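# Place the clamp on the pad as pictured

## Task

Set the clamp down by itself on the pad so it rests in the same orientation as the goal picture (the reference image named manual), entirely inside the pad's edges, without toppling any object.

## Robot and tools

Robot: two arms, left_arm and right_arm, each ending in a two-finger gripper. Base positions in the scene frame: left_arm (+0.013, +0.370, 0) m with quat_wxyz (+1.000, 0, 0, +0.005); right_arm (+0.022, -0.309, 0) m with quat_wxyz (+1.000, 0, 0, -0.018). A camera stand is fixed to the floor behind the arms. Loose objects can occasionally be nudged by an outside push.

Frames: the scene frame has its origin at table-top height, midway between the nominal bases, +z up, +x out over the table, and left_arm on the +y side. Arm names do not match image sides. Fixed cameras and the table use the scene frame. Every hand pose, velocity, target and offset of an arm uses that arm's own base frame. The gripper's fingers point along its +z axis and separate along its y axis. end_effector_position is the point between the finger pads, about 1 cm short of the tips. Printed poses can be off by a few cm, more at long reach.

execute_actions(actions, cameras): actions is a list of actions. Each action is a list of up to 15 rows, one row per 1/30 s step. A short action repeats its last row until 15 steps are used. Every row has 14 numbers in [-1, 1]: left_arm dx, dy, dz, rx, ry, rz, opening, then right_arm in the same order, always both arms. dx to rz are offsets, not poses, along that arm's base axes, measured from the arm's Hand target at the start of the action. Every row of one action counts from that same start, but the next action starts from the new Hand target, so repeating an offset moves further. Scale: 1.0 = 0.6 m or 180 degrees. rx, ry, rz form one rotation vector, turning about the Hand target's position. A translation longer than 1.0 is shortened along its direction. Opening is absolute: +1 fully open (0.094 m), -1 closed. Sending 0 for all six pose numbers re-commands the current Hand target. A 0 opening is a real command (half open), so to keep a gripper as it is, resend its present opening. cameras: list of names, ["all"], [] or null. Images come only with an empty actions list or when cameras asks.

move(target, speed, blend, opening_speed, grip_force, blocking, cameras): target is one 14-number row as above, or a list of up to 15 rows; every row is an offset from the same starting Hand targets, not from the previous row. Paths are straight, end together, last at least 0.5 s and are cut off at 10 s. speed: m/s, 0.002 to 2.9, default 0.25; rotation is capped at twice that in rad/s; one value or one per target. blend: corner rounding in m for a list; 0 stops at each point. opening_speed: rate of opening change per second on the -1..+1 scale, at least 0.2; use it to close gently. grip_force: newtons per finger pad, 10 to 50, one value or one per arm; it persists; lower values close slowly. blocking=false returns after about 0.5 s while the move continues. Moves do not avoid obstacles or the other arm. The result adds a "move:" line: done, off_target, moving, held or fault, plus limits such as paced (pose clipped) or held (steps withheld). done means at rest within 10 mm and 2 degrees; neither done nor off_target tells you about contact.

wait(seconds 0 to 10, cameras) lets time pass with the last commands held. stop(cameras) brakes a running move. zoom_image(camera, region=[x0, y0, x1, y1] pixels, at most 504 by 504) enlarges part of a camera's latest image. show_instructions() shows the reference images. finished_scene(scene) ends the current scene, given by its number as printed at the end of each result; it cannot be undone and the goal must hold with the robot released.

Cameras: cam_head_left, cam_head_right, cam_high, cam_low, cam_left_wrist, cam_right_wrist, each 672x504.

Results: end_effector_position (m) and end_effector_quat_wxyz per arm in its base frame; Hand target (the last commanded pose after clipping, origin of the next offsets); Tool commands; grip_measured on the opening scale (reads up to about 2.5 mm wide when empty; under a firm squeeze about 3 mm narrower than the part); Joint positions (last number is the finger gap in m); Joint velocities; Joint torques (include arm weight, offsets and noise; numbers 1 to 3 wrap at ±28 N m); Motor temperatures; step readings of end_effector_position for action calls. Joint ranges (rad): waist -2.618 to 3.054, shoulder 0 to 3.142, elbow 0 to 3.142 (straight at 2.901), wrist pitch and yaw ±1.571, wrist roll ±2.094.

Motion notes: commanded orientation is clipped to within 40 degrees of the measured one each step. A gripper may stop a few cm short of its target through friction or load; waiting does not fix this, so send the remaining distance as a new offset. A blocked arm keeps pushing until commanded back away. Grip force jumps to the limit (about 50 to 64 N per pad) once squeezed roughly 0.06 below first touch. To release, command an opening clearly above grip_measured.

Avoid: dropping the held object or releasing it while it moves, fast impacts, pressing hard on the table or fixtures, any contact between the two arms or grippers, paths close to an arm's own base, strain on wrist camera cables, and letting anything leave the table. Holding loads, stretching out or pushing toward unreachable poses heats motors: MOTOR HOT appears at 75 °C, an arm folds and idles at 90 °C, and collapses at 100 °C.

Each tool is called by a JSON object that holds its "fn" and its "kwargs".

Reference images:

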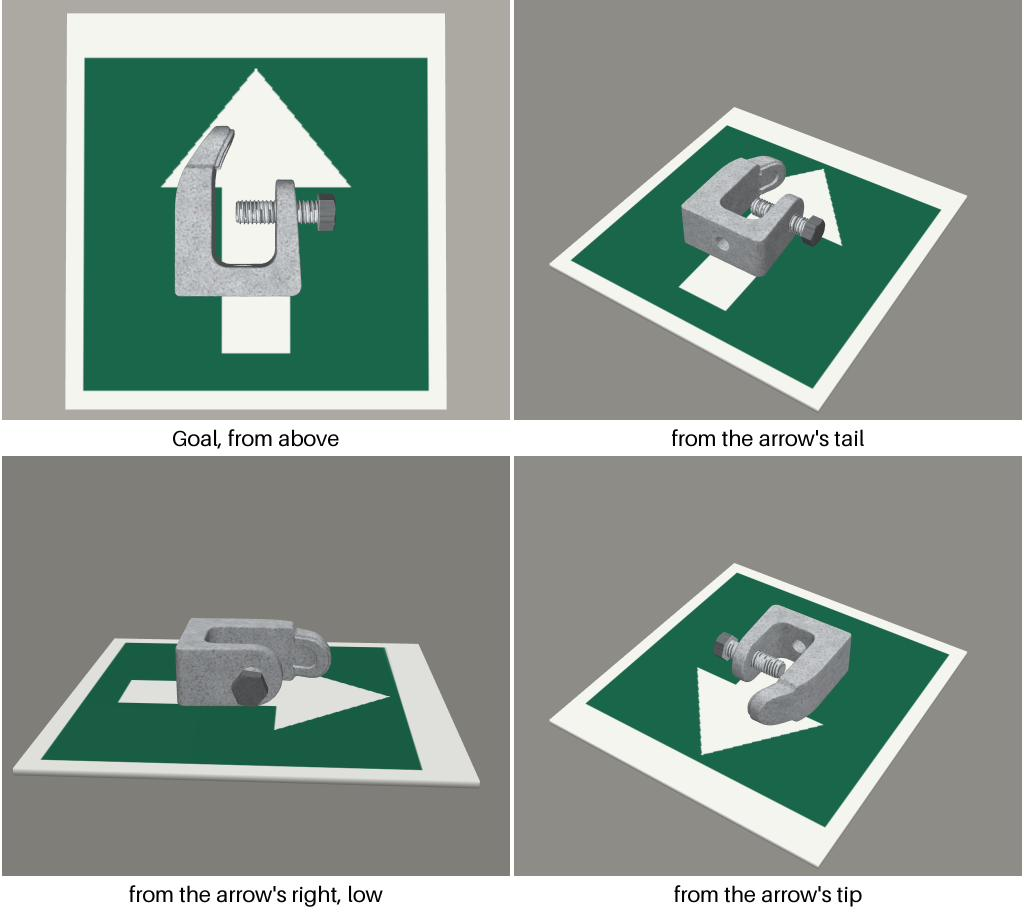

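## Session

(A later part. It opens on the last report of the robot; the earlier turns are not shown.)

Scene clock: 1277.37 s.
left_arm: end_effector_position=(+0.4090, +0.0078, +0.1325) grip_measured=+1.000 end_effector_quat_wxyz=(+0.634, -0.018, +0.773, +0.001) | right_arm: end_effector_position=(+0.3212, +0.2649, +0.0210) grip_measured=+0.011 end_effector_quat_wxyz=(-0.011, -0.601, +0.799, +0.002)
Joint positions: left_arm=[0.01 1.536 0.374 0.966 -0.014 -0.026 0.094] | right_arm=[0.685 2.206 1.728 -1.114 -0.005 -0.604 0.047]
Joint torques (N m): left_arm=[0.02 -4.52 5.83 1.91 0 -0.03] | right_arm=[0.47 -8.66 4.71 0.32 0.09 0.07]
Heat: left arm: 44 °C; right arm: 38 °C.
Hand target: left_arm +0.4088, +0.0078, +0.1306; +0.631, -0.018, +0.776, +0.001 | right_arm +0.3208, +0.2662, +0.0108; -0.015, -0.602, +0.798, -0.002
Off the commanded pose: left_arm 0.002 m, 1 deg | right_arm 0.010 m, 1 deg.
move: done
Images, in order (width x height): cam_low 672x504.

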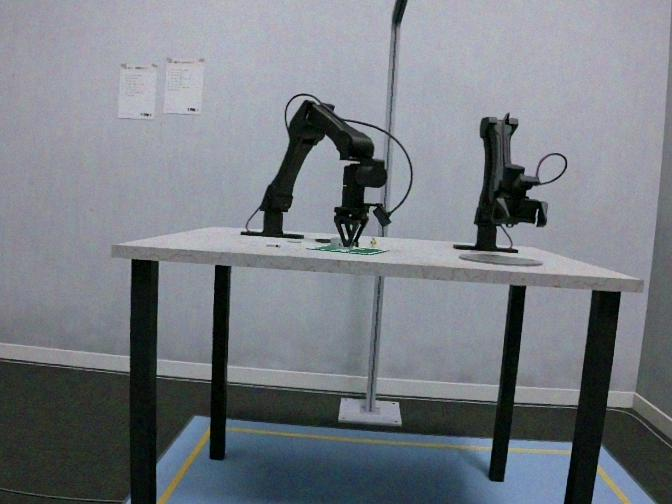

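{"fn": "move", "kwargs": {"target": [0,0,0,0,0,0,1, 0.0,0.0,-0.005,0,0,0,-0.2], "speed": 0.03, "cameras": ["cam_low","cam_right_wrist"]}}

{"fn": "zoom_image", "kwargs": {"camera": "cam_low", "region": [310, 210, 400, 270]}}

Scene clock: 1289.97 s.
left_arm: end_effector_position=(+0.4090, +0.0078, +0.1325) grip_measured=+1.000 end_effector_quat_wxyz=(+0.634, -0.018, +0.773, +0.001) | right_arm: end_effector_position=(+0.3210, +0.2649, +0.0204) grip_measured=+0.011 end_effector_quat_wxyz=(-0.011, -0.601, +0.799, +0.001)
Joint positions: left_arm=[0.01 1.536 0.374 0.966 -0.014 -0.026 0.094] | right_arm=[0.687 2.206 1.725 -1.111 -0.002 -0.603 0.047]
Joint torques (N m): left_arm=[0.02 -4.52 5.85 1.91 0 -0.03] | right_arm=[0.28 -8.44 4.29 0.42 0.06 0.05]
Heat: left arm: 44 °C; right arm: 38 °C.
Hand target: left_arm +0.4088, +0.0078, +0.1306; +0.631, -0.018, +0.776, +0.001 | right_arm +0.3207, +0.2661, +0.0077; -0.015, -0.602, +0.799, -0.002
Off the commanded pose: left_arm 0.002 m, 1 deg | right_arm 0.013 m, 1 deg.
move: off_target (right_arm)
Images, in order (width x height): cam_low 672x504, cam_right_wrist 672x504.

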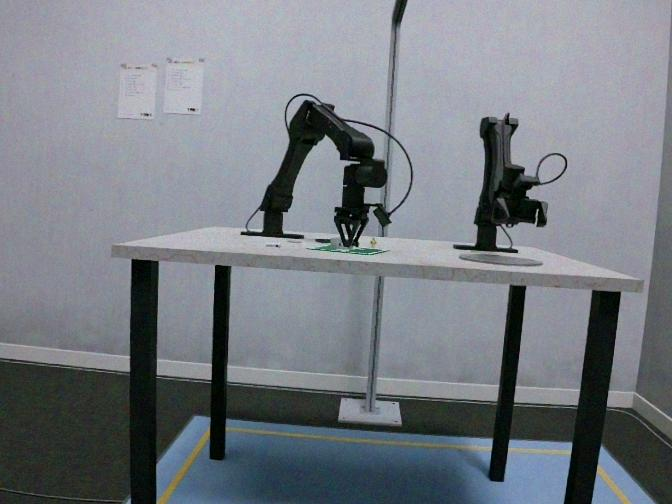

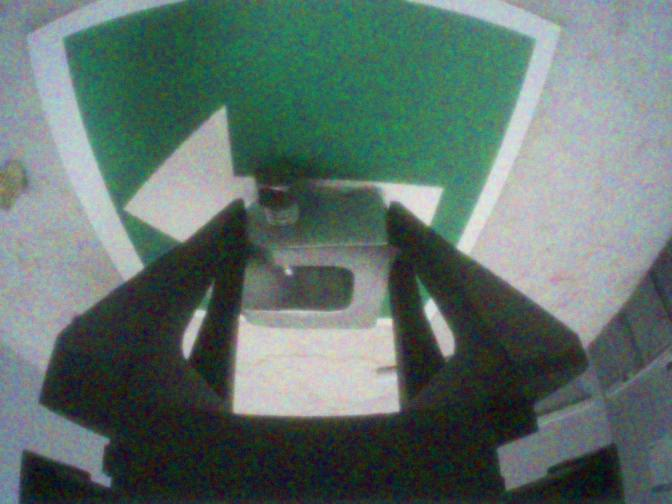

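Scaled by 5.600 from the camera's 672x504 image, which has a finer 960x720 frame.

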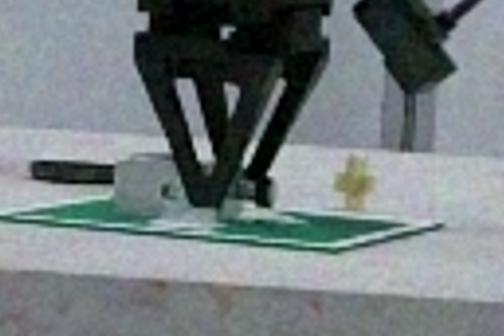

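{"fn": "move", "kwargs": {"target": [[0,0,0,0,0,0,1, 0.0,0.0,0.008,0,0,0,-0.2],[0,0,0,0,0,0,1, 0.0,0.0,0.008,0,0,0,0.3]], "speed": 0.05, "opening_speed": 0.5, "cameras": ["cam_low","cam_right_wrist"]}}

{"fn": "zoom_image", "kwargs": {"camera": "cam_low", "region": [310, 210, 400, 270]}}

Scene clock: 1303.23 s.
left_arm: end_effector_position=(+0.4090, +0.0078, +0.1325) grip_measured=+1.000 end_effector_quat_wxyz=(+0.634, -0.018, +0.773, +0.001) | right_arm: end_effector_position=(+0.3210, +0.2649, +0.0204) grip_measured=+0.298 end_effector_quat_wxyz=(-0.011, -0.601, +0.799, +0.001)
Joint positions: left_arm=[0.01 1.536 0.374 0.966 -0.014 -0.026 0.094] | right_arm=[0.687 2.206 1.725 -1.111 -0.002 -0.602 0.061]
Joint torques (N m): left_arm=[0.02 -4.52 5.85 1.9 0 -0.03] | right_arm=[0.29 -8.69 5.19 0.25 0.08 0.04]
Heat: left arm: 44 °C; right arm: 38 °C.
Hand target: left_arm +0.4088, +0.0078, +0.1306; +0.631, -0.018, +0.776, +0.001 | right_arm +0.3207, +0.2661, +0.0125; -0.015, -0.602, +0.799, -0.002
Off the commanded pose: left_arm 0.002 m, 1 deg | right_arm 0.008 m, 1 deg.
move: done
Images, in order (width x height): cam_low 672x504, cam_right_wrist 672x504.

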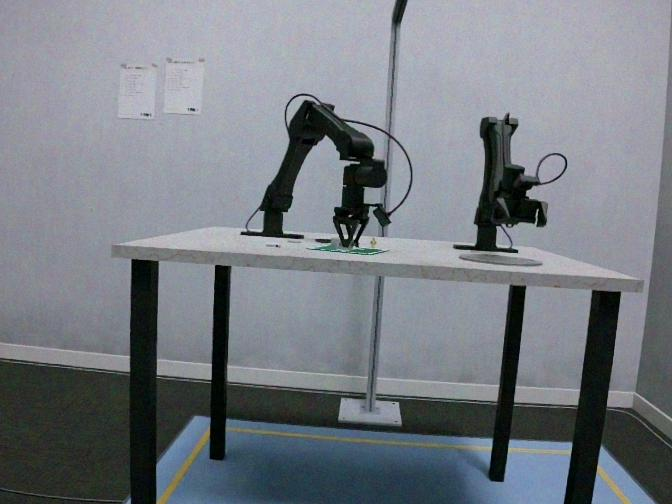

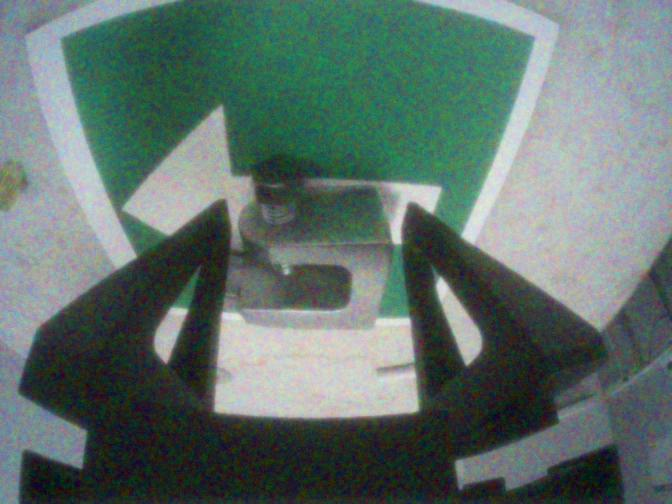

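Scaled by 5.600 from the camera's 672x504 image, which has a finer 960x720 frame.

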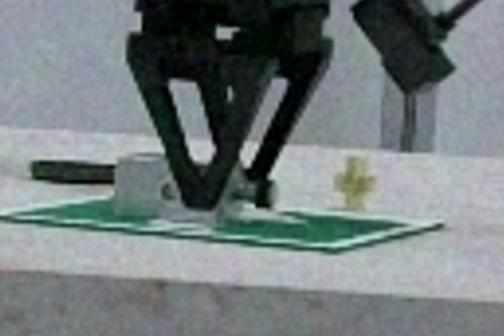

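{"fn": "move", "kwargs": {"target": [[0,0,0,0,0,0,1, 0.0,0.0,0.005,0,0,0,0.5],[0,0,0,0,0,0,1, 0.0,0.0,0.2,0,0,0,0.5],[0,0,0,0,0,0,1, -0.05,-0.35,0.25,0,0,0,0.5]], "speed": [0.05,0.12,0.3], "blend": [0,0.03,0], "cameras": ["all"]}}

{"fn": "zoom_image", "kwargs": {"camera": "cam_head_left", "region": [345, 230, 445, 310]}}

{"fn": "zoom_image", "kwargs": {"camera": "cam_head_right", "region": [350, 230, 450, 310]}}

{"fn": "zoom_image", "kwargs": {"camera": "cam_high", "region": [290, 250, 390, 340]}}

Scene clock: 1321.50 s.
left_arm: end_effector_position=(+0.4090, +0.0078, +0.1325) grip_measured=+1.000 end_effector_quat_wxyz=(+0.634, -0.018, +0.773, +0.001) | right_arm: end_effector_position=(+0.2949, +0.0544, +0.1564) grip_measured=+0.498 end_effector_quat_wxyz=(-0.025, -0.598, +0.801, -0.001)
Joint positions: left_arm=[0.01 1.536 0.374 0.966 -0.014 -0.026 0.094] | right_arm=[0.193 1.723 1.591 -1.482 0.023 -1.088 0.07]
Joint torques (N m): left_arm=[0.03 -4.53 5.85 1.9 0 -0.03] | right_arm=[0.24 -8.46 4.67 0.1 -0.06 -0.08]
Motor temperatures (°C): left_arm=[32 32 37 44 30 29 32] | right_arm=[29 39 35 30 29 29 30]
Heat: left arm: 44 °C; right arm: 39 °C.
Hand target: left_arm +0.4088, +0.0078, +0.1306; +0.631, -0.018, +0.776, +0.001 | right_arm +0.2908, +0.0561, +0.1625; -0.015, -0.602, +0.799, -0.002
Off the commanded pose: left_arm 0.002 m, 1 deg | right_arm 0.008 m, 1 deg.
move: done

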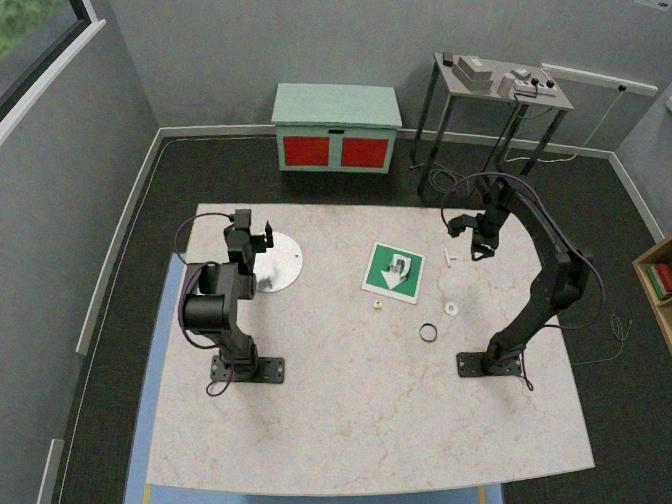

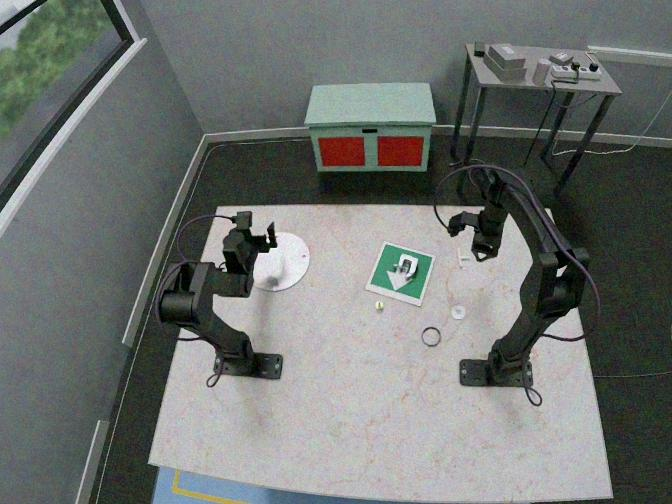

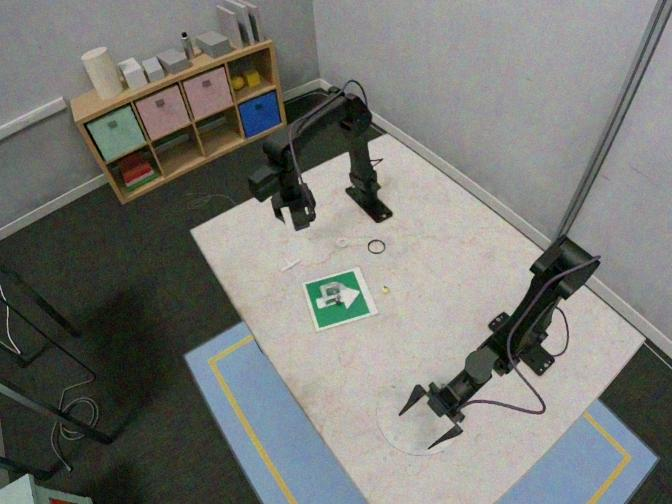

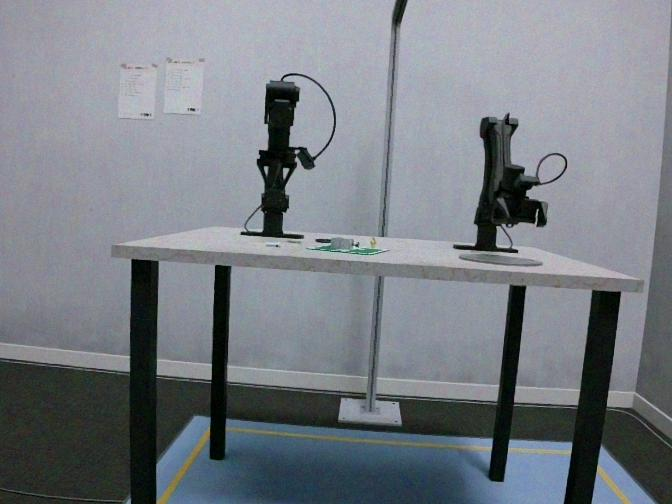

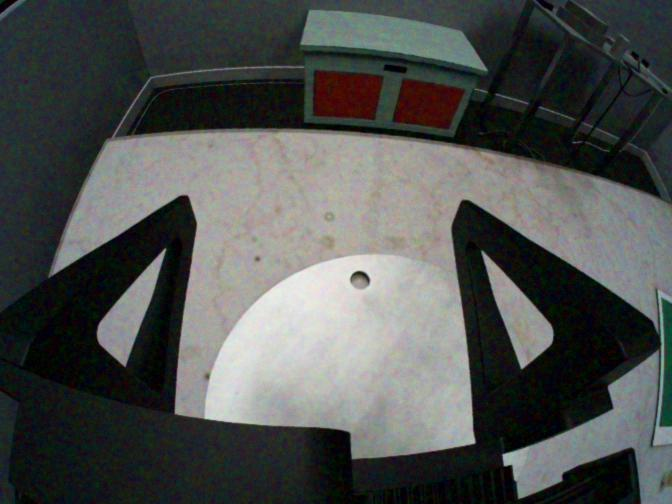

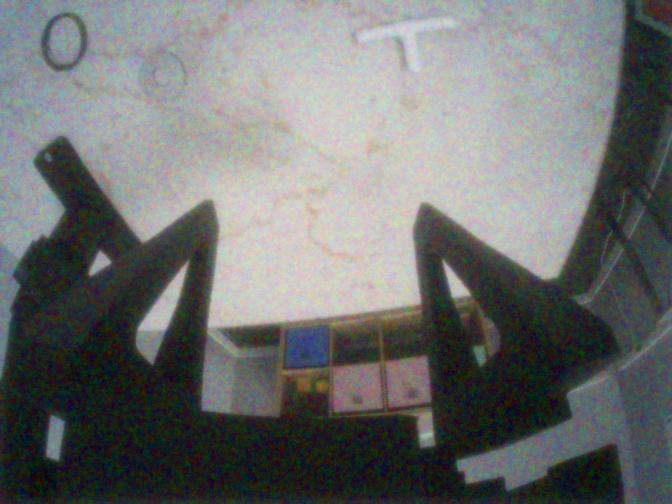

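Scaled by 5.040 from the camera's 672x504 image, which has a finer 960x720 frame.

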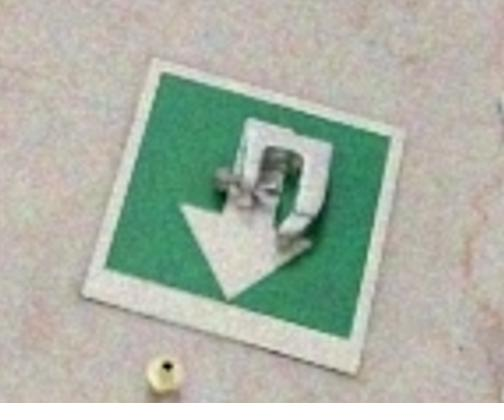

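Scaled by 5.040 from the camera's 672x504 image, which has a finer 960x720 frame.

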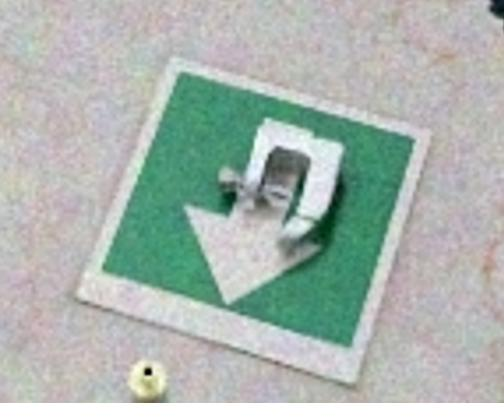

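Scaled by 5.040 from the camera's 672x504 image, which has a finer 960x720 frame.

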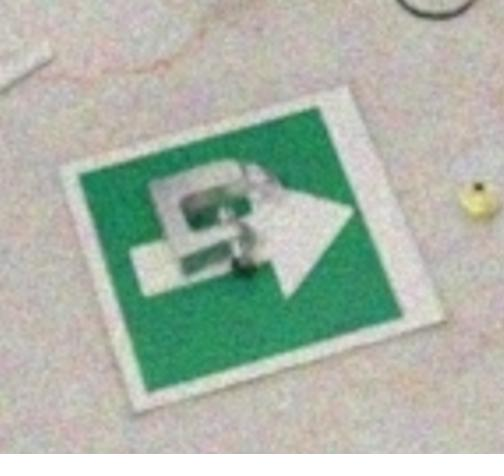

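{"fn": "finished_scene", "kwargs": {"scene": 1}}

The scene is finished: the task was done.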